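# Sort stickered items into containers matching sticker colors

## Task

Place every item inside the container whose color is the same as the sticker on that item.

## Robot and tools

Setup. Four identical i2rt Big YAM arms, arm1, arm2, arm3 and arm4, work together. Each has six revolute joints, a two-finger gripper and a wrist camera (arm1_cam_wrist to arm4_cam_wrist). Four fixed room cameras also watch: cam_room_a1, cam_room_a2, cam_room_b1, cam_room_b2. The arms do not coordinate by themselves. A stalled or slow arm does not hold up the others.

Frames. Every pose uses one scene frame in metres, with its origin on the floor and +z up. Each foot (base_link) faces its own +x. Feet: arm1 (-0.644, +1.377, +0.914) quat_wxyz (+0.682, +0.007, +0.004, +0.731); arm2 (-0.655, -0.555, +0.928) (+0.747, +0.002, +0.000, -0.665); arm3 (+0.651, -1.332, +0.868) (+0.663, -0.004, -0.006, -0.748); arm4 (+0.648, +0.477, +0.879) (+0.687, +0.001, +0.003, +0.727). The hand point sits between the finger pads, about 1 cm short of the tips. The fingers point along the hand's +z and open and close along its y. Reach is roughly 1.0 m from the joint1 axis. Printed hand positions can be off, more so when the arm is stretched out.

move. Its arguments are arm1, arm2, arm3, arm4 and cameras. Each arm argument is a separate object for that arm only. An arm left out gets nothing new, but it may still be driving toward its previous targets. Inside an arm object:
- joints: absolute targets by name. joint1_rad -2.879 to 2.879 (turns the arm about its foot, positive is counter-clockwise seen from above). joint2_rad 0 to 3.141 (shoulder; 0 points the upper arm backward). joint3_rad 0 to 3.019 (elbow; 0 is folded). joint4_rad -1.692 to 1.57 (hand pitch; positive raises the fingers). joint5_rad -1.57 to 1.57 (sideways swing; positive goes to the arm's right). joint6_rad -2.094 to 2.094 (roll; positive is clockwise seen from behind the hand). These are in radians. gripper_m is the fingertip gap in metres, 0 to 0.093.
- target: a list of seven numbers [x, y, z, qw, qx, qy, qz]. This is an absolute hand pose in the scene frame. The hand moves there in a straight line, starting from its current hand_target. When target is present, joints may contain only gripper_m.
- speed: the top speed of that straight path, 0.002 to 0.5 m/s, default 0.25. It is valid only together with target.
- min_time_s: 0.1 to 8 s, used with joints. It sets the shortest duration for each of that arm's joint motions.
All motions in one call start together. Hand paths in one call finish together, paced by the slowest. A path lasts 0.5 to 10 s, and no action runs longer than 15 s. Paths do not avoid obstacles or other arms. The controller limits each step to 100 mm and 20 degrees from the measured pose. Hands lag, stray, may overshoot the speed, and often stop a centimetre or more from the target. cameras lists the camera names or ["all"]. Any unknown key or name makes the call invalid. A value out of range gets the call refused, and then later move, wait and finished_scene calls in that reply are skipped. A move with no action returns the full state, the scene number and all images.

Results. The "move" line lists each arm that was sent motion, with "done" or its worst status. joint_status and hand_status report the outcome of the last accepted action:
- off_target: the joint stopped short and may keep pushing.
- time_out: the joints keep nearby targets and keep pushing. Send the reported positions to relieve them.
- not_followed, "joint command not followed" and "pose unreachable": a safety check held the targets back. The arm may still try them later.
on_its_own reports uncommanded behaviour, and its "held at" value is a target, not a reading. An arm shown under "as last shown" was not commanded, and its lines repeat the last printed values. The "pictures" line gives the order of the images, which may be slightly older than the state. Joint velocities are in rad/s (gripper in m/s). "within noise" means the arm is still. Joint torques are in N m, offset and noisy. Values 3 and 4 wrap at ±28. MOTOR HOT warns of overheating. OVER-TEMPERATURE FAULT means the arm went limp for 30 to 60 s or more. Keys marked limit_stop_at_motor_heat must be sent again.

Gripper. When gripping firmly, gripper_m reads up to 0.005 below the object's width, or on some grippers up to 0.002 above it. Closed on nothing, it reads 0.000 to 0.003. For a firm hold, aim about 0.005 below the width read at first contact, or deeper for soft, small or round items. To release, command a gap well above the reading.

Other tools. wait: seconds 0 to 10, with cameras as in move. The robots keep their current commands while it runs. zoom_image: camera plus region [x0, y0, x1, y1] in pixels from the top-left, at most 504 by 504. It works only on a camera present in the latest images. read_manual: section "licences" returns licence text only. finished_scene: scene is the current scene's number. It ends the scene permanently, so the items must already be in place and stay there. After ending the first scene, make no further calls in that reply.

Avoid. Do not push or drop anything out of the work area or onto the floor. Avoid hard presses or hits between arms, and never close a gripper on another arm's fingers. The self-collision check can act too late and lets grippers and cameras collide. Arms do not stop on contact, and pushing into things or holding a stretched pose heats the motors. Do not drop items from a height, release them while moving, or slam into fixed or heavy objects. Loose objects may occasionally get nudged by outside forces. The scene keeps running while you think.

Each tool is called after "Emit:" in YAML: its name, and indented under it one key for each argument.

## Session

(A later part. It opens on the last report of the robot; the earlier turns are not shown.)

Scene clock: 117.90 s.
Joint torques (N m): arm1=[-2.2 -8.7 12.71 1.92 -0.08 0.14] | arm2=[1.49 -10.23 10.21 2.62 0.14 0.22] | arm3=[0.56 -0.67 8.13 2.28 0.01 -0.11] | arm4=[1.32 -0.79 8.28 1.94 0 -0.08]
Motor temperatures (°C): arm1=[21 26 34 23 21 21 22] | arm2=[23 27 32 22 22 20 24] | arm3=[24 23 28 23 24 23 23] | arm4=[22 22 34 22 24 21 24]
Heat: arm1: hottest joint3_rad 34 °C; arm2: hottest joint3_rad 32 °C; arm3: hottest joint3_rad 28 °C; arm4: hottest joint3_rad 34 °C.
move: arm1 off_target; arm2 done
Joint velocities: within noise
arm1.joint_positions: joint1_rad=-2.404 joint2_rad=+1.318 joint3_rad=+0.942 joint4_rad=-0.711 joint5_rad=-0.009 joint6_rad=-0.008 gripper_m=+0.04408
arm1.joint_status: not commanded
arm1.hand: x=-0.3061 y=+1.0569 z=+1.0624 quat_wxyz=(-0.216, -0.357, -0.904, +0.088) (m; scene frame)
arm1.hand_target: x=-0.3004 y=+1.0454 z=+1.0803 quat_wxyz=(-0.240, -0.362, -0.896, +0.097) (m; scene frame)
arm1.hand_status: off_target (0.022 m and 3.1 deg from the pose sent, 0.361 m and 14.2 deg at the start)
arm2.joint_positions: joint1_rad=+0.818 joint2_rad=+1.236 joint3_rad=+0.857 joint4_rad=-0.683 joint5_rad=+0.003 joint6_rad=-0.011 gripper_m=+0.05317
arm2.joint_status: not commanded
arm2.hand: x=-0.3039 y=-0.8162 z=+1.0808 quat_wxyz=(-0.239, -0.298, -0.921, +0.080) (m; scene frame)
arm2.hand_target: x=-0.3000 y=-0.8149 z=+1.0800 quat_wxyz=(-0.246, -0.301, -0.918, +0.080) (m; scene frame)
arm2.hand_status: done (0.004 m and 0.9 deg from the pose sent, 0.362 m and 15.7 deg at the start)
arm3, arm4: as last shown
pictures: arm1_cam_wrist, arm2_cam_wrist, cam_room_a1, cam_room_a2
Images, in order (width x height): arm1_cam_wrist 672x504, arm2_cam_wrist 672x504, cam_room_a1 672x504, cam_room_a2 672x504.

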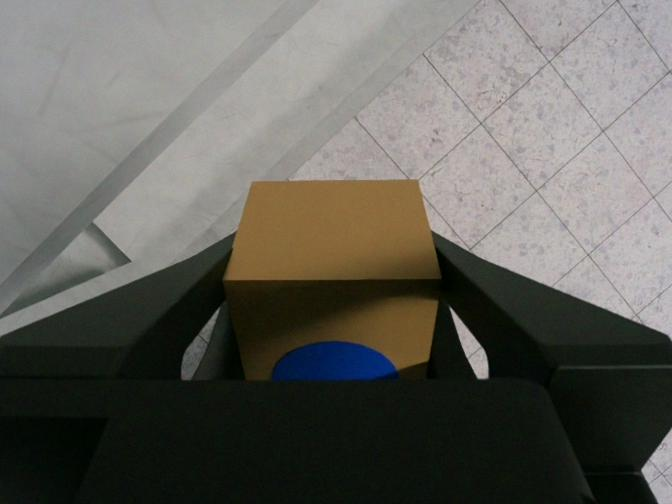

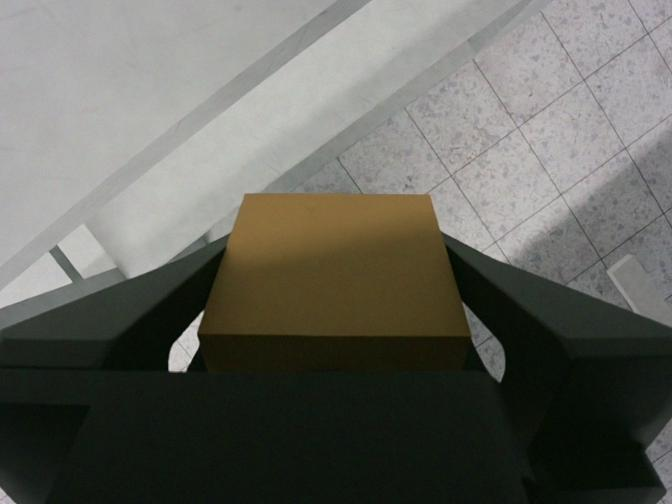

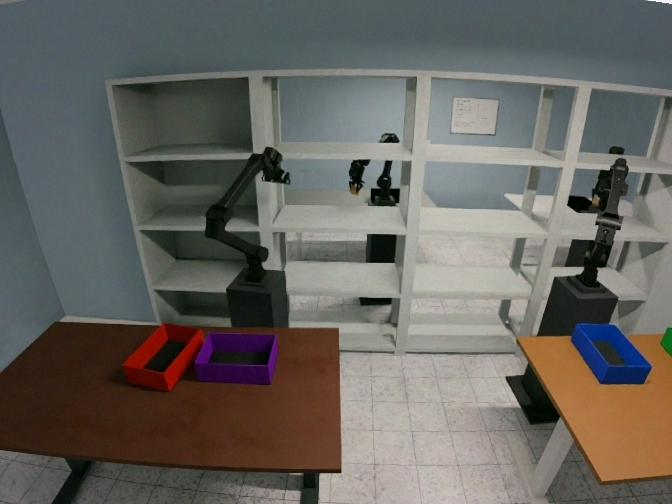

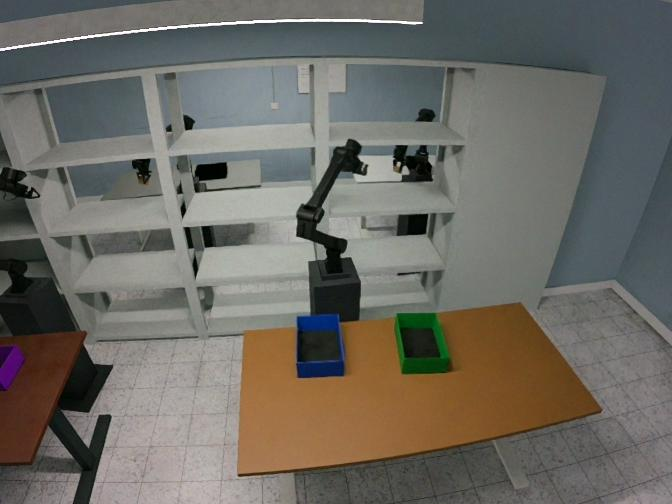

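Emit:
move:
  arm1: {"target":[-0.135,0.878,1.065,0.24,0.3618,0.8956,-0.097],"speed":0.2}
  arm2: {"target":[-0.135,-0.936,1.05,0.2459,0.3009,0.9178,-0.0806],"speed":0.2}

Emit:
move:
  arm1: {"target":[-0.135,0.878,1.01,0.1781,0.3664,0.9068,-0.072],"speed":0.06}
  arm2: {"target":[-0.135,-0.936,0.995,0.1825,0.3046,0.9292,-0.0598],"speed":0.06}
  cameras: ["arm1_cam_wrist","arm2_cam_wrist","cam_room_a1","cam_room_a2"]

Emit:
zoom_image:
  camera: "cam_room_a2"
  region: [300, 120, 480, 220]

Emit:
zoom_image:
  camera: "cam_room_a1"
  region: [260, 130, 440, 230]

Scene clock: 127.33 s.
Joint torques (N m): arm1=[-2.2 -16.97 16.7 0.76 -0.05 0.04] | arm2=[1.26 -17.55 15.42 1.25 0.09 0.2] | arm3=[0.62 -0.73 8.13 2.25 0.01 -0.11] | arm4=[1.2 -0.73 8.32 2.02 0.04 -0.09]
Motor temperatures (°C): arm1=[21 26 35 23 21 21 22] | arm2=[23 27 32 22 22 20 24] | arm3=[24 23 28 23 24 23 23] | arm4=[22 22 34 22 24 21 24]
Heat: arm1: hottest joint3_rad 35 °C; arm2: hottest joint3_rad 32 °C; arm3: hottest joint3_rad 28 °C; arm4: hottest joint3_rad 34 °C.
move: arm1 off_target; arm2 off_target
Joint velocities: within noise
arm1.joint_positions: joint1_rad=-2.409 joint2_rad=+1.904 joint3_rad=+1.600 joint4_rad=-0.780 joint5_rad=-0.012 joint6_rad=-0.008 gripper_m=+0.04408
arm1.joint_status: not commanded
arm1.hand: x=-0.1449 y=+0.8975 z=+1.0375 quat_wxyz=(-0.218, -0.359, -0.903, +0.088) (m; scene frame)
arm1.hand_target: x=-0.1365 y=+0.8792 z=+1.0654 quat_wxyz=(-0.240, -0.362, -0.895, +0.097) (m; scene frame)
arm1.hand_status: off_target (0.035 m and 2.9 deg from the pose sent, 0.248 m and 3.1 deg at the start)
arm2.joint_positions: joint1_rad=+0.818 joint2_rad=+1.763 joint3_rad=+1.319 joint4_rad=-0.633 joint5_rad=+0.003 joint6_rad=-0.011 gripper_m=+0.05317
arm2.joint_status: not commanded
arm2.hand: x=-0.1542 y=-0.9264 z=+1.0345 quat_wxyz=(-0.232, -0.299, -0.923, +0.077) (m; scene frame)
arm2.hand_target: x=-0.1360 y=-0.9350 z=+1.0503 quat_wxyz=(-0.246, -0.301, -0.918, +0.080) (m; scene frame)
arm2.hand_status: off_target (0.026 m and 1.8 deg from the pose sent, 0.209 m and 0.9 deg at the start)
arm3.joint_positions: joint1_rad=-1.840 joint2_rad=+0.652 joint3_rad=+1.208 joint4_rad=-1.217 joint5_rad=+0.000 joint6_rad=+0.006 gripper_m=+0.09400
arm3.joint_status: not commanded
arm3.hand: x=+0.3894 y=-1.2176 z=+1.3292 quat_wxyz=(+0.078, -0.882, +0.180, +0.430) (m; scene frame)
arm3.hand_target: x=+0.3885 y=-1.2140 z=+1.3291 quat_wxyz=(+0.082, -0.879, +0.181, +0.434) (m; scene frame)
arm3.hand_status: not commanded
arm4.joint_positions: joint1_rad=+0.898 joint2_rad=+0.655 joint3_rad=+1.202 joint4_rad=-1.219 joint5_rad=+0.002 joint6_rad=+0.013 gripper_m=+0.09398
arm4.joint_status: not commanded
arm4.hand: x=+0.4193 y=+0.6432 z=+1.3388 quat_wxyz=(-0.127, +0.856, -0.280, -0.416) (m; scene frame)
arm4.hand_target: x=+0.4179 y=+0.6433 z=+1.3431 quat_wxyz=(-0.132, +0.853, -0.272, -0.425) (m; scene frame)
arm4.hand_status: not commanded
pictures: none

Scene clock: 128.97 s.
Joint torques (N m): arm1=[-2.43 -13.98 14.43 0.91 -0.01 0.02] | arm2=[1.26 -13.68 12.96 1.14 0.1 0.19] | arm3=[0.62 -0.73 8.08 2.29 0.01 -0.12] | arm4=[0.67 -0.26 8.13 1.87 0 -0.06]
Motor temperatures (°C): arm1=[21 26 35 23 21 21 22] | arm2=[23 27 32 22 22 20 24] | arm3=[24 23 28 23 24 23 23] | arm4=[22 22 34 22 24 21 24]
Heat: arm1: hottest joint3_rad 35 °C; arm2: hottest joint3_rad 32 °C; arm3: hottest joint3_rad 28 °C; arm4: hottest joint3_rad 34 °C.
move: arm1 off_target; arm2 off_target
Joint velocities: within noise
arm1.joint_positions: joint1_rad=-2.410 joint2_rad=+1.968 joint3_rad=+1.689 joint4_rad=-0.872 joint5_rad=-0.013 joint6_rad=-0.008 gripper_m=+0.04408
arm1.joint_status: not commanded
arm1.hand: x=-0.1388 y=+0.8913 z=+1.0271 quat_wxyz=(-0.188, -0.362, -0.910, +0.075) (m; scene frame)
arm1.hand_target: x=-0.1360 y=+0.8788 z=+1.0099 quat_wxyz=(-0.179, -0.368, -0.910, +0.072) (m; scene frame)
arm1.hand_status: off_target (0.022 m and 1.2 deg from the pose sent, 0.035 m and 5.0 deg at the start)
arm2.joint_positions: joint1_rad=+0.818 joint2_rad=+1.826 joint3_rad=+1.400 joint4_rad=-0.706 joint5_rad=+0.003 joint6_rad=-0.010 gripper_m=+0.05317
arm2.joint_status: not commanded
arm2.hand: x=-0.1437 y=-0.9341 z=+1.0255 quat_wxyz=(-0.206, -0.301, -0.929, +0.069) (m; scene frame)
arm2.hand_target: x=-0.1366 y=-0.9347 z=+0.9955 quat_wxyz=(-0.184, -0.305, -0.932, +0.060) (m; scene frame)
arm2.hand_status: off_target (0.032 m and 2.9 deg from the pose sent, 0.045 m and 6.1 deg at the start)
arm3, arm4: as last shown
pictures: arm1_cam_wrist, arm2_cam_wrist, cam_room_a1, cam_room_a2
Images, in order (width x height): arm1_cam_wrist 672x504, arm2_cam_wrist 672x504, cam_room_a1 672x504, cam_room_a2 672x504.

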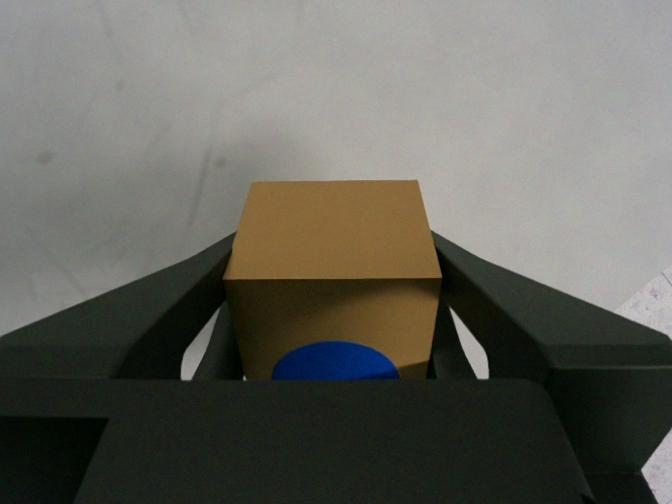

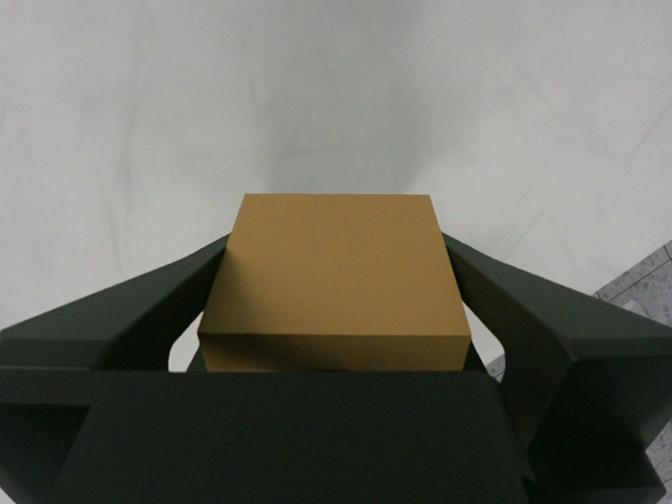

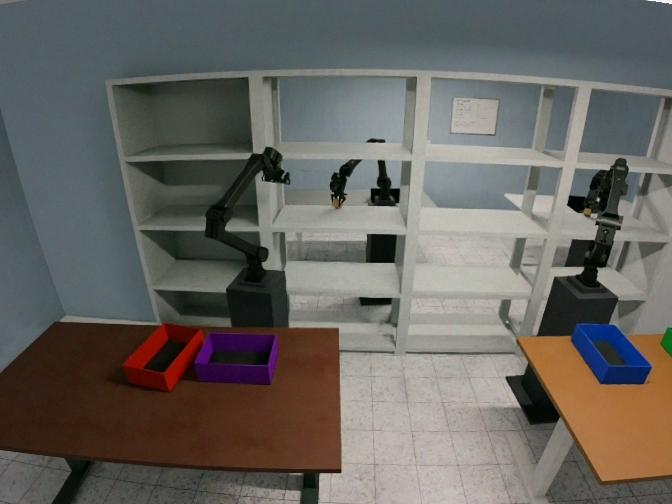

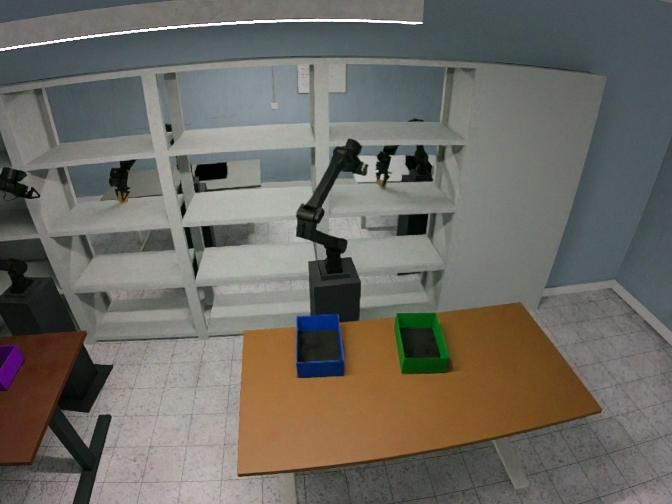

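Scaled by 2.800.

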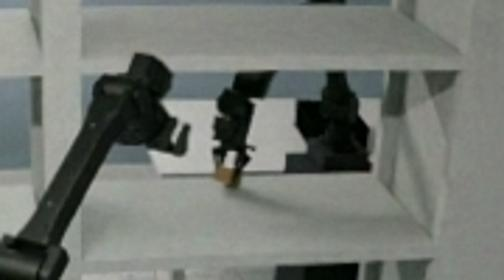

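Scaled by 2.800.

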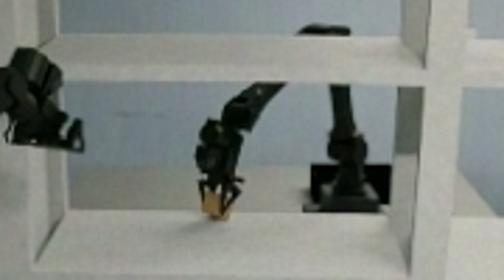

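Emit:
move:
  arm1: {"target":[-0.135,0.878,0.985,0.1610,0.3689,0.9131,-0.0650],"speed":0.06}
  arm2: {"target":[-0.135,-0.936,0.965,0.165,0.3068,0.9358,-0.0541],"speed":0.06}
  cameras: ["cam_room_a1","cam_room_a2"]

Emit:
zoom_image:
  camera: "cam_room_a2"
  region: [300, 120, 480, 220]

Emit:
zoom_image:
  camera: "cam_room_a1"
  region: [260, 130, 440, 230]

Scene clock: 140.03 s.
Joint torques (N m): arm1=[-2.73 -12.16 13.15 0.88 0.05 0.05] | arm2=[1.26 -11.46 11.21 1.54 0.11 0.18] | arm3=[0.67 -0.67 8.06 2.28 0 -0.11] | arm4=[1.26 -0.97 8.21 1.91 0.03 -0.1]
Motor temperatures (°C): arm1=[21 26 35 23 21 21 22] | arm2=[23 27 32 22 22 20 24] | arm3=[24 23 28 23 24 23 23] | arm4=[22 22 34 22 24 21 24]
Heat: arm1: hottest joint3_rad 35 °C; arm2: hottest joint3_rad 32 °C; arm3: hottest joint3_rad 28 °C; arm4: hottest joint3_rad 34 °C.
move: arm1 off_target; arm2 off_target
Joint velocities: within noise
arm1.joint_positions: joint1_rad=-2.410 joint2_rad=+1.984 joint3_rad=+1.710 joint4_rad=-0.880 joint5_rad=-0.014 joint6_rad=-0.008 gripper_m=+0.04408
arm1.joint_status: not commanded
arm1.hand: x=-0.1355 y=+0.8879 z=+1.0243 quat_wxyz=(-0.186, -0.363, -0.910, +0.074) (m; scene frame)
arm1.hand_target: x=-0.1369 y=+0.8800 z=+0.9856 quat_wxyz=(-0.161, -0.369, -0.913, +0.065) (m; scene frame)
arm1.hand_status: off_target (0.041 m and 3.1 deg from the pose sent, 0.044 m and 3.4 deg at the start)
arm2.joint_positions: joint1_rad=+0.818 joint2_rad=+1.841 joint3_rad=+1.417 joint4_rad=-0.706 joint5_rad=+0.003 joint6_rad=-0.010 gripper_m=+0.05317
arm2.joint_status: not commanded
arm2.hand: x=-0.1389 y=-0.9376 z=+1.0237 quat_wxyz=(-0.207, -0.301, -0.928, +0.069) (m; scene frame)
arm2.hand_target: x=-0.1393 y=-0.9328 z=+0.9673 quat_wxyz=(-0.165, -0.307, -0.936, +0.054) (m; scene frame)
arm2.hand_status: off_target (0.059 m and 5.2 deg from the pose sent, 0.061 m and 5.1 deg at the start)
arm3, arm4: as last shown
pictures: cam_room_a1, cam_room_a2
Images, in order (width x height): cam_room_a1 672x504, cam_room_a2 672x504.

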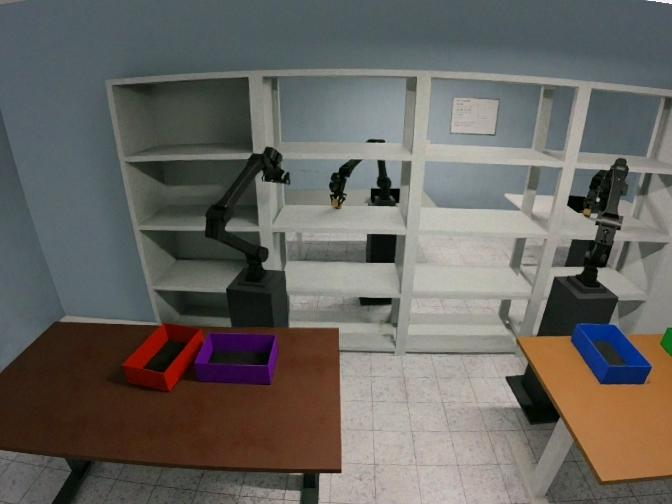

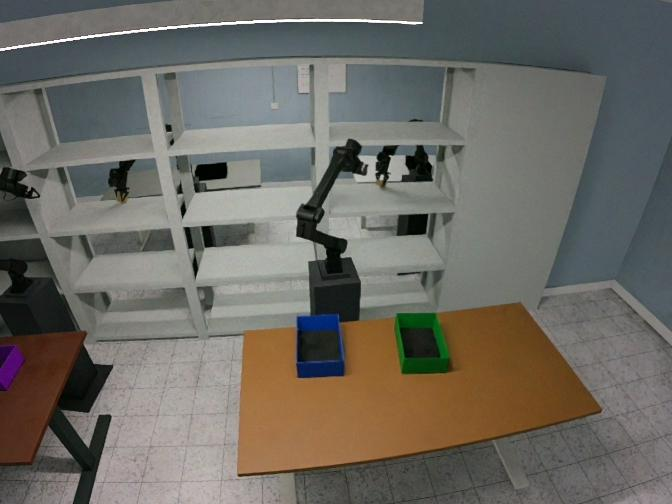

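Scaled by 2.800.

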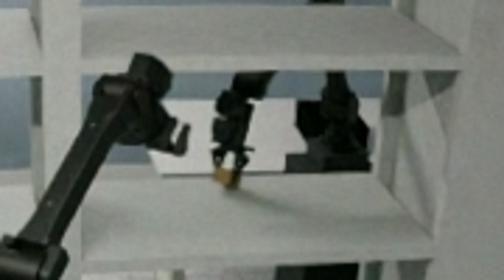

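Scaled by 2.800.

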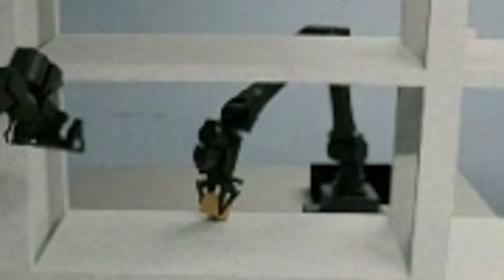

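Emit:
move:
  arm1: {"target":[-0.1355,0.882,1.015,0.1610,0.3689,0.9131,-0.0650],"speed":0.1,"joints":{"gripper_m":0.075}}
  arm2: {"target":[-0.139,-0.937,1.01,0.165,0.3068,0.9358,-0.0541],"speed":0.1,"joints":{"gripper_m":0.085}}

Emit:
move:
  arm1: {"target":[-0.21,0.954,1.08,0.24,0.3618,0.8956,-0.097],"speed":0.15}
  arm2: {"target":[-0.21,-0.88,1.08,0.2459,0.3009,0.9178,-0.0806],"speed":0.15}
  cameras: ["arm1_cam_wrist","arm2_cam_wrist"]

Scene clock: 147.00 s.
Joint torques (N m): arm1=[-2.61 -17.61 14.87 0.27 0.07 0.02] | arm2=[0.91 -18.32 13.91 0.59 -0.04 0.12] | arm3=[0.67 -0.56 8.13 2.25 0 -0.11] | arm4=[0.97 -0.62 8.29 1.99 0.03 -0.09]
Motor temperatures (°C): arm1=[21 26 36 23 21 21 22] | arm2=[23 27 33 22 22 20 24] | arm3=[24 23 28 23 24 23 23] | arm4=[22 22 34 22 24 21 24]
Heat: arm1: hottest joint3_rad 36 °C; arm2: hottest joint3_rad 33 °C; arm3: hottest joint3_rad 28 °C; arm4: hottest joint3_rad 34 °C.
move: arm1 off_target; arm2 off_target
Joint velocities: within noise
arm1.joint_positions: joint1_rad=-2.415 joint2_rad=+2.020 joint3_rad=+1.722 joint4_rad=-0.932 joint5_rad=-0.013 joint6_rad=-0.004 gripper_m=+0.07496
arm1.joint_status: all done
arm1.hand: x=-0.1444 y=+0.8912 z=+1.0014 quat_wxyz=(-0.152, -0.370, -0.915, +0.061) (m; scene frame)
arm1.hand_target: x=-0.1360 y=+0.8824 z=+1.0152 quat_wxyz=(-0.162, -0.369, -0.913, +0.065) (m; scene frame)
arm1.hand_status: off_target (0.019 m and 1.2 deg from the pose sent, 0.011 m and 3.1 deg at the start)
arm2.joint_positions: joint1_rad=+0.818 joint2_rad=+1.871 joint3_rad=+1.437 joint4_rad=-0.788 joint5_rad=+0.003 joint6_rad=-0.008 gripper_m=+0.08493
arm2.joint_status: all done
arm2.hand: x=-0.1488 y=-0.9304 z=+1.0065 quat_wxyz=(-0.165, -0.305, -0.936, +0.055) (m; scene frame)
arm2.hand_target: x=-0.1393 y=-0.9366 z=+1.0099 quat_wxyz=(-0.165, -0.307, -0.936, +0.054) (m; scene frame)
arm2.hand_status: off_target (0.012 m and 0.3 deg from the pose sent, 0.014 m and 5.3 deg at the start)
arm3, arm4: as last shown
pictures: none

Scene clock: 148.47 s.
Joint torques (N m): arm1=[-2.26 -13.8 10.77 1.88 -0.05 0.03] | arm2=[1.44 -15.44 9.61 2.55 0.14 0.18] | arm3=[0.38 -0.67 8.12 2.26 0.01 -0.11] | arm4=[0.56 -0.67 8.12 2.04 0.02 -0.09]
Motor temperatures (°C): arm1=[21 26 35 23 21 21 22] | arm2=[23 27 33 22 22 20 24] | arm3=[24 23 28 23 24 23 23] | arm4=[22 22 34 22 24 21 24]
Heat: arm1: hottest joint3_rad 35 °C; arm2: hottest joint3_rad 33 °C; arm3: hottest joint3_rad 28 °C; arm4: hottest joint3_rad 34 °C.
move: arm1 done; arm2 done
Joint velocities: within noise
arm1.joint_positions: joint1_rad=-2.415 joint2_rad=+1.642 joint3_rad=+1.322 joint4_rad=-0.741 joint5_rad=-0.013 joint6_rad=-0.004 gripper_m=+0.07496
arm1.joint_status: not commanded
arm1.hand: x=-0.2116 y=+0.9579 z=+1.0727 quat_wxyz=(-0.228, -0.362, -0.899, +0.092) (m; scene frame)
arm1.hand_target: x=-0.2102 y=+0.9540 z=+1.0801 quat_wxyz=(-0.240, -0.362, -0.896, +0.097) (m; scene frame)
arm1.hand_status: done (0.008 m and 1.6 deg from the pose sent, 0.120 m and 11.2 deg at the start)
arm2.joint_positions: joint1_rad=+0.818 joint2_rad=+1.529 joint3_rad=+1.152 joint4_rad=-0.677 joint5_rad=+0.003 joint6_rad=-0.008 gripper_m=+0.08493
arm2.joint_status: not commanded
arm2.hand: x=-0.2121 y=-0.8841 z=+1.0831 quat_wxyz=(-0.242, -0.299, -0.919, +0.081) (m; scene frame)
arm2.hand_target: x=-0.2101 y=-0.8801 z=+1.0800 quat_wxyz=(-0.246, -0.301, -0.918, +0.081) (m; scene frame)
arm2.hand_status: done (0.006 m and 0.5 deg from the pose sent, 0.108 m and 10.0 deg at the start)
arm3, arm4: as last shown
pictures: arm1_cam_wrist, arm2_cam_wrist
Images, in order (width x height): arm1_cam_wrist 672x504, arm2_cam_wrist 672x504.

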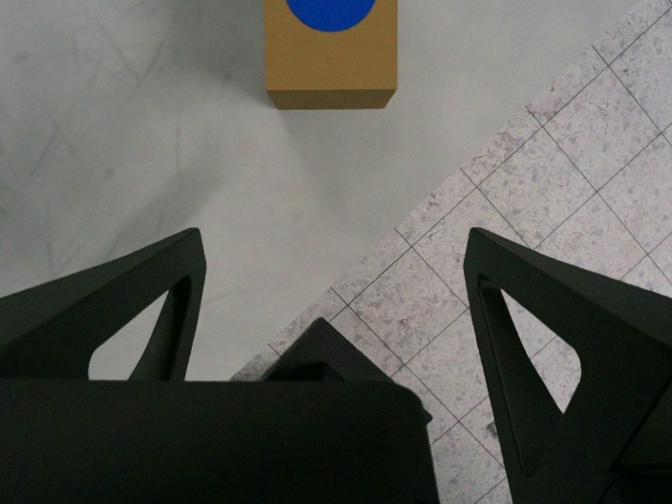

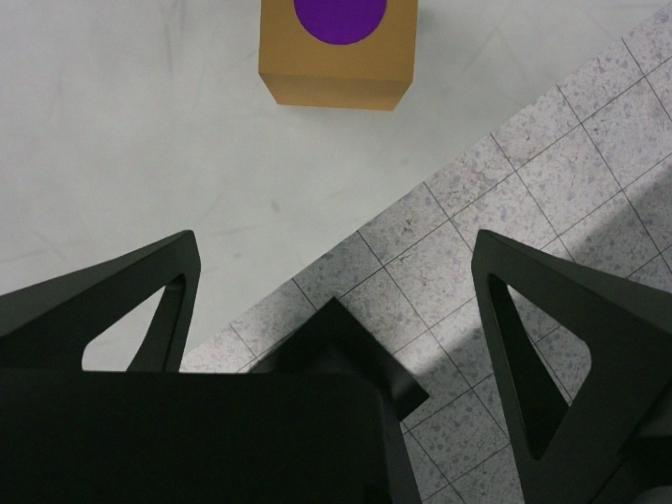

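Emit:
move:
  arm1: {"target":[-0.34,1.08,1.15,0.24,0.3618,0.8956,-0.097],"speed":0.25}
  arm2: {"target":[-0.34,-0.785,1.15,0.2459,0.3009,0.9178,-0.0806],"speed":0.25}
  arm3: {"target":[0.10,-1.11,1.12,0.1557,-0.8229,0.2698,0.4751],"speed":0.3}
  arm4: {"target":[0.08,0.685,1.12,0.1873,-0.803,0.3244,0.4636],"speed":0.3}

Emit:
move:
  arm1: {"joints":{"joint2_rad":0.65,"joint3_rad":1.25,"joint4_rad":-1.4},"min_time_s":2}
  arm2: {"joints":{"joint2_rad":0.65,"joint3_rad":1.25,"joint4_rad":-1.4},"min_time_s":2}
  arm3: {"target":[0.0,-1.03,1.08,0.1557,-0.8229,0.2698,0.4751],"speed":0.2}
  arm4: {"target":[-0.02,0.775,1.08,0.1873,-0.803,0.3244,0.4636],"speed":0.2}
  cameras: ["arm3_cam_wrist","arm4_cam_wrist"]

Scene clock: 167.23 s.
Joint torques (N m): arm1=[-2.14 -5.54 11.3 0.81 -0.07 -0.01] | arm2=[1.61 -7.88 10.15 1.22 0.15 0.2] | arm3=[2.37 -14.45 13.45 2.25 0.26 0.03] | arm4=[1.08 -14.15 12.11 1.91 0.41 0.19]
Motor temperatures (°C): arm1=[21 26 36 23 21 21 22] | arm2=[23 26 33 22 22 20 23] | arm3=[24 23 28 23 24 23 23] | arm4=[22 22 35 22 24 21 24]
Heat: arm1: hottest joint3_rad 36 °C; arm2: hottest joint3_rad 33 °C; arm3: hottest joint3_rad 28 °C; arm4: hottest joint3_rad 35 °C.
move: arm1 done; arm2 off_target; arm3 off_target; arm4 off_target
Joint velocities: within noise
arm1.joint_positions: joint1_rad=-2.415 joint2_rad=+1.117 joint3_rad=+0.994 joint4_rad=-0.902 joint5_rad=-0.015 joint6_rad=-0.004 gripper_m=+0.07496
arm1.joint_status: not commanded
arm1.hand: x=-0.3353 y=+1.0808 z=+1.1505 quat_wxyz=(-0.245, -0.360, -0.895, +0.097) (m; scene frame)
arm1.hand_target: x=-0.3400 y=+1.0800 z=+1.1499 quat_wxyz=(-0.240, -0.362, -0.896, +0.097) (m; scene frame)
arm1.hand_status: done (0.005 m and 0.6 deg from the pose sent, 0.193 m and 1.6 deg at the start)
arm2.joint_positions: joint1_rad=+0.820 joint2_rad=+1.038 joint3_rad=+0.910 joint4_rad=-0.890 joint5_rad=+0.005 joint6_rad=-0.007 gripper_m=+0.08493
arm2.joint_status: not commanded
arm2.hand: x=-0.3362 y=-0.7922 z=+1.1594 quat_wxyz=(-0.259, -0.298, -0.915, +0.086) (m; scene frame)
arm2.hand_target: x=-0.3400 y=-0.7852 z=+1.1501 quat_wxyz=(-0.246, -0.301, -0.918, +0.081) (m; scene frame)
arm2.hand_status: off_target (0.012 m and 1.7 deg from the pose sent, 0.175 m and 0.5 deg at the start)
arm3.joint_positions: joint1_rad=-1.752 joint2_rad=+1.411 joint3_rad=+0.985 joint4_rad=-0.197 joint5_rad=+0.301 joint6_rad=+0.159 gripper_m=+0.09400
arm3.joint_status: not commanded
arm3.hand: x=+0.1204 y=-1.1088 z=+1.0810 quat_wxyz=(+0.160, -0.842, +0.271, +0.438) (m; scene frame)
arm3.hand_target: x=+0.1024 y=-1.1109 z=+1.1202 quat_wxyz=(+0.155, -0.823, +0.270, +0.475) (m; scene frame)
arm3.hand_status: off_target (0.044 m and 4.8 deg from the pose sent, 0.373 m and 16.1 deg at the start)
arm4.joint_positions: joint1_rad=+1.294 joint2_rad=+1.484 joint3_rad=+1.040 joint4_rad=-0.224 joint5_rad=+0.469 joint6_rad=+0.280 gripper_m=+0.09398
arm4.joint_status: not commanded
arm4.hand: x=+0.0988 y=+0.6825 z=+1.0885 quat_wxyz=(-0.194, +0.822, -0.316, -0.432) (m; scene frame)
arm4.hand_target: x=+0.0820 y=+0.6844 z=+1.1203 quat_wxyz=(-0.187, +0.803, -0.324, -0.464) (m; scene frame)
arm4.hand_status: off_target (0.037 m and 4.5 deg from the pose sent, 0.406 m and 11.8 deg at the start)
pictures: none

Scene clock: 169.63 s.
Joint torques (N m): arm1=[-3.02 2.55 14.89 1.1 -0.06 -0.04] | arm2=[1.67 -1.03 14.35 1.52 0.15 0.21] | arm3=[0.85 -18.55 13.37 2.22 0.01 -0.13] | arm4=[0.32 -18.49 12.29 1.73 0.11 -0.06]
Motor temperatures (°C): arm1=[21 26 36 23 21 21 22] | arm2=[23 26 33 22 22 20 23] | arm3=[24 23 28 23 24 23 23] | arm4=[22 22 35 22 24 21 24]
Heat: arm1: hottest joint3_rad 36 °C; arm2: hottest joint3_rad 33 °C; arm3: hottest joint3_rad 28 °C; arm4: hottest joint3_rad 35 °C.
move: arm1 done; arm2 done; arm3 off_target; arm4 off_target
Joint velocities: within noise
arm1.joint_positions: joint1_rad=-2.415 joint2_rad=+0.647 joint3_rad=+1.199 joint4_rad=-1.389 joint5_rad=-0.015 joint6_rad=-0.004 gripper_m=+0.07496
arm1.joint_status: all done
arm1.hand: x=-0.4558 y=+1.2014 z=+1.3398 quat_wxyz=(-0.327, -0.348, -0.868, +0.132) (m; scene frame)
arm1.hand_target: x=-0.4586 y=+1.2014 z=+1.3623 quat_wxyz=(-0.342, -0.347, -0.862, +0.140) (m; scene frame)
arm1.hand_status: not commanded
arm2.joint_positions: joint1_rad=+0.821 joint2_rad=+0.649 joint3_rad=+1.202 joint4_rad=-1.385 joint5_rad=+0.005 joint6_rad=-0.007 gripper_m=+0.08493
arm2.joint_status: all done
arm2.hand: x=-0.4525 y=-0.7076 z=+1.3585 quat_wxyz=(-0.342, -0.289, -0.887, +0.114) (m; scene frame)
arm2.hand_target: x=-0.4545 y=-0.7038 z=+1.3796 quat_wxyz=(-0.357, -0.289, -0.880, +0.116) (m; scene frame)
arm2.hand_status: not commanded
arm3.joint_positions: joint1_rad=-1.814 joint2_rad=+1.733 joint3_rad=+1.275 joint4_rad=-0.136 joint5_rad=+0.234 joint6_rad=+0.129 gripper_m=+0.09400
arm3.joint_status: not commanded
arm3.hand: x=+0.0164 y=-1.0435 z=+1.0513 quat_wxyz=(+0.151, -0.838, +0.270, +0.449) (m; scene frame)
arm3.hand_target: x=+0.0022 y=-1.0309 z=+1.0805 quat_wxyz=(+0.156, -0.823, +0.270, +0.475) (m; scene frame)
arm3.hand_status: off_target (0.036 m and 3.5 deg from the pose sent, 0.144 m and 4.8 deg at the start)
arm4.joint_positions: joint1_rad=+1.187 joint2_rad=+1.801 joint3_rad=+1.345 joint4_rad=-0.165 joint5_rad=+0.384 joint6_rad=+0.240 gripper_m=+0.09398
arm4.joint_status: not commanded
arm4.hand: x=-0.0013 y=+0.7676 z=+1.0598 quat_wxyz=(-0.187, +0.813, -0.329, -0.442) (m; scene frame)
arm4.hand_target: x=-0.0183 y=+0.7742 z=+1.0803 quat_wxyz=(-0.187, +0.803, -0.324, -0.464) (m; scene frame)
arm4.hand_status: off_target (0.029 m and 2.7 deg from the pose sent, 0.151 m and 4.4 deg at the start)
pictures: arm3_cam_wrist, arm4_cam_wrist
Images, in order (width x height): arm3_cam_wrist 672x504, arm4_cam_wrist 672x504.

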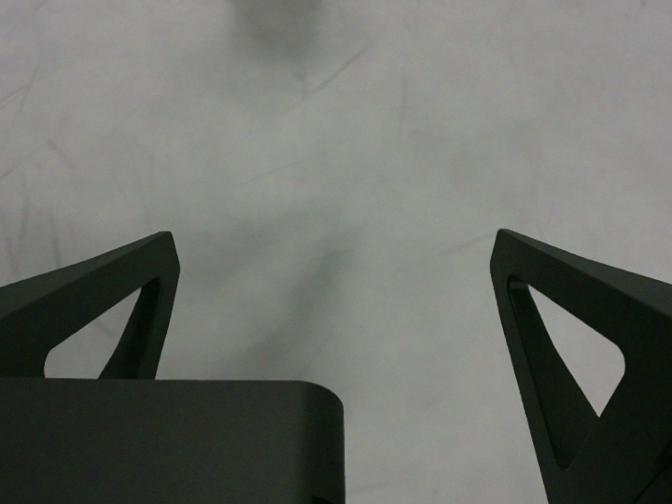

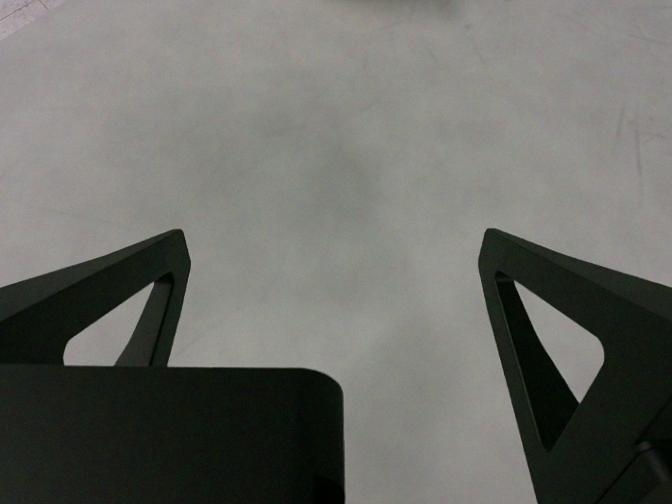

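Emit:
move:
  arm3: {"target":[-0.085,-0.97,1.055,0.1557,-0.8229,0.2698,0.4751],"speed":0.15}
  arm4: {"target":[-0.095,0.86,1.05,0.1873,-0.803,0.3244,0.4636],"speed":0.15}
  cameras: ["arm3_cam_wrist","arm4_cam_wrist"]

Scene clock: 176.10 s.
Joint torques (N m): arm1=[-2.37 2.49 14.93 1.1 -0.06 -0.02] | arm2=[1.61 -0.97 14.32 1.51 0.15 0.2] | arm3=[0.67 -22.65 13.9 1.36 0 -0.13] | arm4=[0.73 -22.36 12.74 1.05 0.09 -0.13]
Motor temperatures (°C): arm1=[21 26 37 23 21 21 22] | arm2=[23 26 35 22 22 20 23] | arm3=[24 24 29 23 24 23 23] | arm4=[22 22 35 22 24 21 24]
Heat: arm1: hottest joint3_rad 37 °C; arm2: hottest joint3_rad 35 °C; arm3: hottest joint3_rad 29 °C; arm4: hottest joint3_rad 35 °C.
move: arm3 off_target; arm4 off_target
Joint velocities: within noise
arm1, arm2: as last shown
arm3.joint_positions: joint1_rad=-1.850 joint2_rad=+1.999 joint3_rad=+1.611 joint4_rad=-0.177 joint5_rad=+0.201 joint6_rad=+0.110 gripper_m=+0.09400
arm3.joint_status: not commanded
arm3.hand: x=-0.0735 y=-0.9853 z=+1.0335 quat_wxyz=(+0.151, -0.833, +0.269, +0.460) (m; scene frame)
arm3.hand_target: x=-0.0833 y=-0.9708 z=+1.0553 quat_wxyz=(+0.156, -0.823, +0.270, +0.475) (m; scene frame)
arm3.hand_status: off_target (0.029 m and 2.2 deg from the pose sent, 0.125 m and 3.6 deg at the start)
arm4.joint_positions: joint1_rad=+1.106 joint2_rad=+2.070 joint3_rad=+1.693 joint4_rad=-0.195 joint5_rad=+0.315 joint6_rad=+0.194 gripper_m=+0.09398
arm4.joint_status: not commanded
arm4.hand: x=-0.0818 y=+0.8529 z=+1.0416 quat_wxyz=(-0.185, +0.805, -0.330, -0.457) (m; scene frame)
arm4.hand_target: x=-0.0940 y=+0.8594 z=+1.0502 quat_wxyz=(-0.187, +0.803, -0.324, -0.464) (m; scene frame)
arm4.hand_status: off_target (0.017 m and 1.0 deg from the pose sent, 0.132 m and 2.7 deg at the start)
pictures: arm3_cam_wrist, arm4_cam_wrist
Images, in order (width x height): arm3_cam_wrist 672x504, arm4_cam_wrist 672x504.

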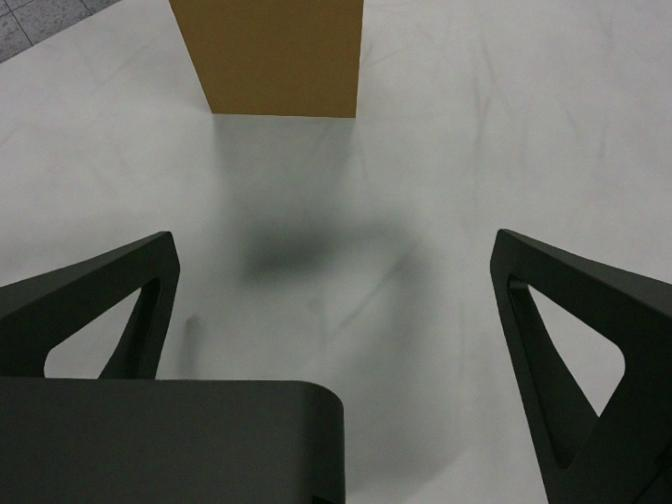

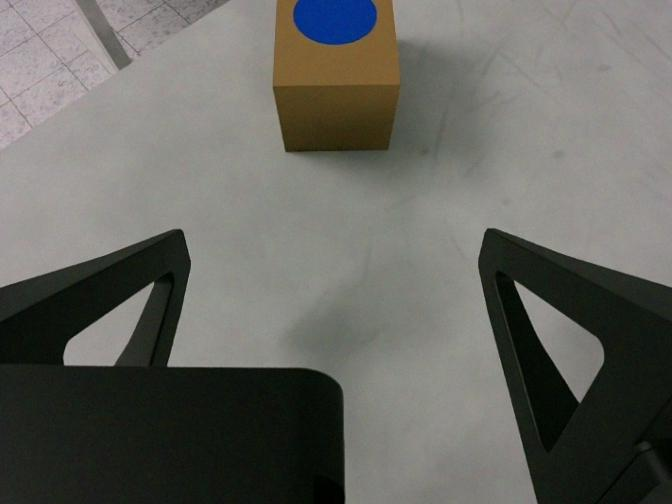

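Emit:
move:
  arm3: {"target":[-0.17,-0.93,1.062,0.1628,-0.8188,0.282,0.4728],"speed":0.1}
  arm4: {"target":[-0.173,0.939,1.022,0.1873,-0.803,0.3244,0.4636],"speed":0.1}
  cameras: ["arm3_cam_wrist","arm4_cam_wrist"]

Scene clock: 188.70 s.
Joint torques (N m): arm1=[-2.9 2.9 14.94 1.01 -0.04 -0.05] | arm2=[1.49 -0.91 14.32 1.52 0.16 0.21] | arm3=[0.79 -26.34 14.68 1.31 0.2 0.01] | arm4=[0.56 -26.4 13.33 0.94 0.09 -0.08]
Motor temperatures (°C): arm1=[21 25 38 23 21 21 22] | arm2=[23 26 37 22 22 20 23] | arm3=[24 24 32 23 24 23 23] | arm4=[22 24 35 22 24 21 24]
Heat: arm1: hottest joint3_rad 38 °C; arm2: hottest joint3_rad 37 °C; arm3: hottest joint3_rad 32 °C; arm4: hottest joint3_rad 35 °C.
move: arm3 off_target; arm4 off_target
Joint velocities: within noise
arm1, arm2: as last shown
arm3.joint_positions: joint1_rad=-1.850 joint2_rad=+2.263 joint3_rad=+2.093 joint4_rad=-0.392 joint5_rad=+0.223 joint6_rad=+0.111 gripper_m=+0.09400
arm3.joint_status: not commanded
arm3.hand: x=-0.1620 y=-0.9438 z=+1.0454 quat_wxyz=(+0.160, -0.830, +0.275, +0.459) (m; scene frame)
arm3.hand_target: x=-0.1683 y=-0.9308 z=+1.0621 quat_wxyz=(+0.163, -0.819, +0.282, +0.473) (m; scene frame)
arm3.hand_status: off_target (0.023 m and 2.2 deg from the pose sent, 0.115 m and 3.0 deg at the start)
arm4.joint_positions: joint1_rad=+1.057 joint2_rad=+2.408 joint3_rad=+2.235 joint4_rad=-0.383 joint5_rad=+0.269 joint6_rad=+0.166 gripper_m=+0.09398
arm4.joint_status: not commanded
arm4.hand: x=-0.1656 y=+0.9302 z=+1.0215 quat_wxyz=(-0.184, +0.804, -0.329, -0.461) (m; scene frame)
arm4.hand_target: x=-0.1720 y=+0.9386 z=+1.0222 quat_wxyz=(-0.187, +0.802, -0.324, -0.464) (m; scene frame)
arm4.hand_status: off_target (0.011 m and 0.7 deg from the pose sent, 0.127 m and 1.1 deg at the start)
pictures: arm3_cam_wrist, arm4_cam_wrist
Images, in order (width x height): arm3_cam_wrist 672x504, arm4_cam_wrist 672x504.

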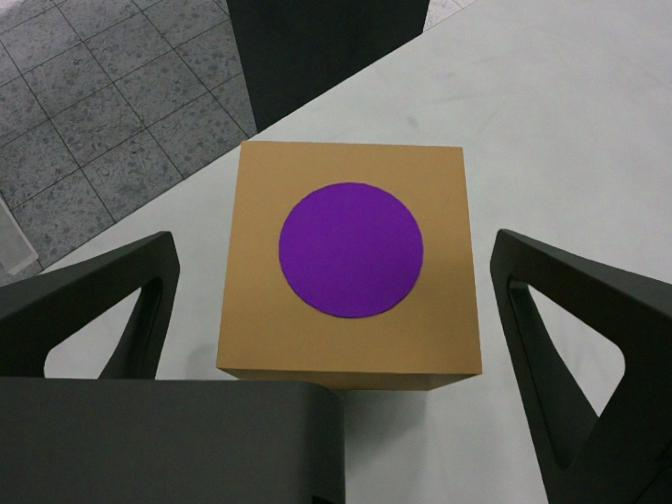

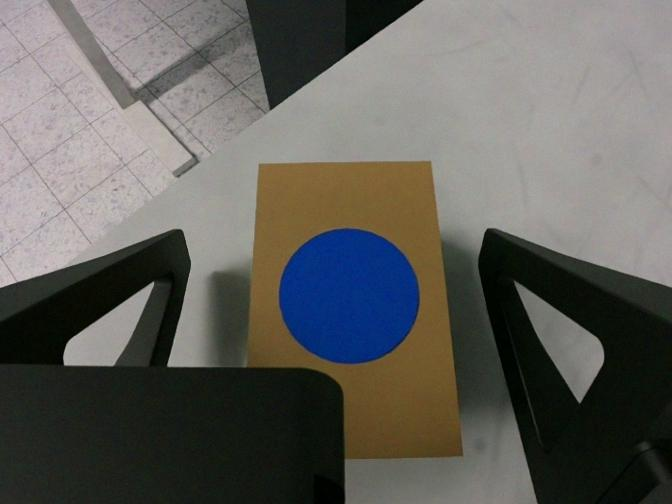

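Emit:
move:
  arm3: {"joints":{"gripper_m":0.03}}
  arm4: {"joints":{"gripper_m":0.02}}

Emit:
move:
  arm3: {"target":[-0.11,-0.965,1.12,0.1628,-0.8188,0.282,0.4728],"speed":0.15}
  arm4: {"target":[-0.11,0.88,1.1,0.1873,-0.803,0.3244,0.4636],"speed":0.15}
  cameras: ["arm3_cam_wrist","arm4_cam_wrist"]

Scene clock: 193.07 s.
Joint torques (N m): arm1=[-2.26 3.08 15.02 0.9 -0.01 -0.01] | arm2=[1.61 -0.91 14.38 1.54 0.16 0.2] | arm3=[0.85 -26.34 14.72 1.35 0.18 0.01] | arm4=[0.67 -26.46 13.5 0.85 0.07 -0.04]
Motor temperatures (°C): arm1=[21 25 39 23 21 21 22] | arm2=[23 26 37 22 22 20 23] | arm3=[24 24 32 23 24 23 23] | arm4=[22 24 36 22 24 21 24]
Heat: arm1: hottest joint3_rad 39 °C; arm2: hottest joint3_rad 37 °C; arm3: hottest joint3_rad 32 °C; arm4: hottest joint3_rad 36 °C.
move: arm3 off_target; arm4 off_target
Joint velocities: within noise
arm1, arm2: as last shown
arm3.joint_positions: joint1_rad=-1.850 joint2_rad=+2.263 joint3_rad=+2.093 joint4_rad=-0.392 joint5_rad=+0.224 joint6_rad=+0.112 gripper_m=+0.05312
arm3.joint_status: gripper_m off_target (ended at +0.05315, target +0.03000)
arm3.hand: x=-0.1619 y=-0.9436 z=+1.0454 quat_wxyz=(+0.160, -0.829, +0.275, +0.459) (m; scene frame)
arm3.hand_target: x=-0.1683 y=-0.9308 z=+1.0622 quat_wxyz=(+0.163, -0.819, +0.282, +0.473) (m; scene frame)
arm3.hand_status: not commanded
arm4.joint_positions: joint1_rad=+1.057 joint2_rad=+2.408 joint3_rad=+2.236 joint4_rad=-0.384 joint5_rad=+0.269 joint6_rad=+0.162 gripper_m=+0.04434
arm4.joint_status: gripper_m off_target (ended at +0.04436, target +0.02000)
arm4.hand: x=-0.1657 y=+0.9302 z=+1.0216 quat_wxyz=(-0.184, +0.804, -0.327, -0.460) (m; scene frame)
arm4.hand_target: x=-0.1720 y=+0.9384 z=+1.0221 quat_wxyz=(-0.187, +0.803, -0.324, -0.464) (m; scene frame)
arm4.hand_status: not commanded
pictures: none

Scene clock: 194.63 s.
Joint torques (N m): arm1=[-2.78 2.26 15.04 1.03 -0.05 -0.01] | arm2=[1.61 -0.85 14.34 1.52 0.15 0.19] | arm3=[1.73 -25.99 9.47 2 0.21 0.02] | arm4=[1.08 -26.7 9.52 2 0.36 0.12]
Motor temperatures (°C): arm1=[21 25 39 23 21 21 22] | arm2=[23 26 37 22 22 20 23] | arm3=[24 25 32 23 24 23 23] | arm4=[22 24 36 22 24 21 25]
Heat: arm1: hottest joint3_rad 39 °C; arm2: hottest joint3_rad 37 °C; arm3: hottest joint3_rad 32 °C; arm4: hottest joint3_rad 36 °C.
move: arm3 done; arm4 off_target
Joint velocities: within noise
arm1, arm2: as last shown
arm3.joint_positions: joint1_rad=-1.850 joint2_rad=+2.052 joint3_rad=+1.898 joint4_rad=-0.392 joint5_rad=+0.234 joint6_rad=+0.117 gripper_m=+0.05312
arm3.joint_status: not commanded
arm3.hand: x=-0.1098 y=-0.9629 z=+1.1114 quat_wxyz=(+0.164, -0.824, +0.280, +0.465) (m; scene frame)
arm3.hand_target: x=-0.1100 y=-0.9650 z=+1.1201 quat_wxyz=(+0.163, -0.819, +0.282, +0.473) (m; scene frame)
arm3.hand_status: done (0.009 m and 1.1 deg from the pose sent, 0.093 m and 2.2 deg at the start)
arm4.joint_positions: joint1_rad=+1.085 joint2_rad=+2.127 joint3_rad=+1.923 joint4_rad=-0.376 joint5_rad=+0.292 joint6_rad=+0.162 gripper_m=+0.04434
arm4.joint_status: not commanded
arm4.hand: x=-0.1073 y=+0.8801 z=+1.0879 quat_wxyz=(-0.188, +0.812, -0.321, -0.450) (m; scene frame)
arm4.hand_target: x=-0.1099 y=+0.8798 z=+1.1000 quat_wxyz=(-0.187, +0.803, -0.324, -0.464) (m; scene frame)
arm4.hand_status: off_target (0.012 m and 1.9 deg from the pose sent, 0.109 m and 0.6 deg at the start)
pictures: arm3_cam_wrist, arm4_cam_wrist
Images, in order (width x height): arm3_cam_wrist 672x504, arm4_cam_wrist 672x504.

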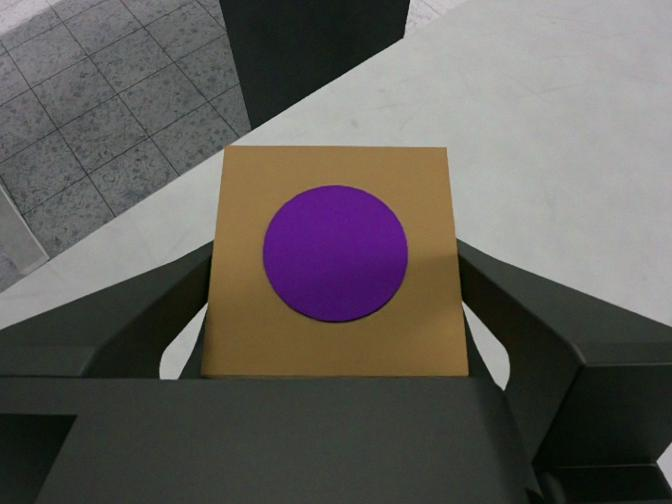

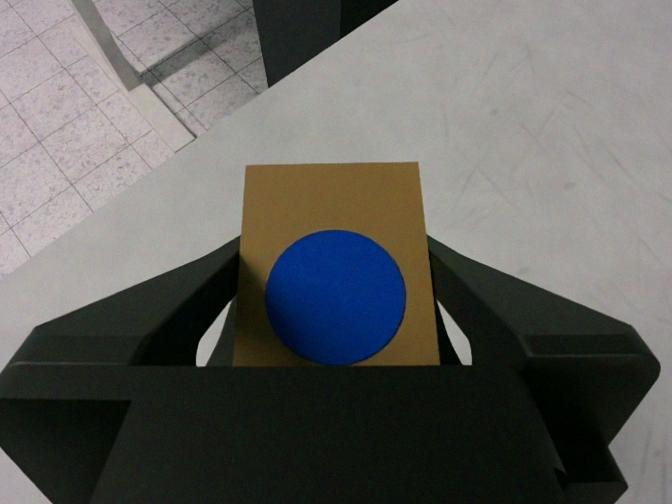

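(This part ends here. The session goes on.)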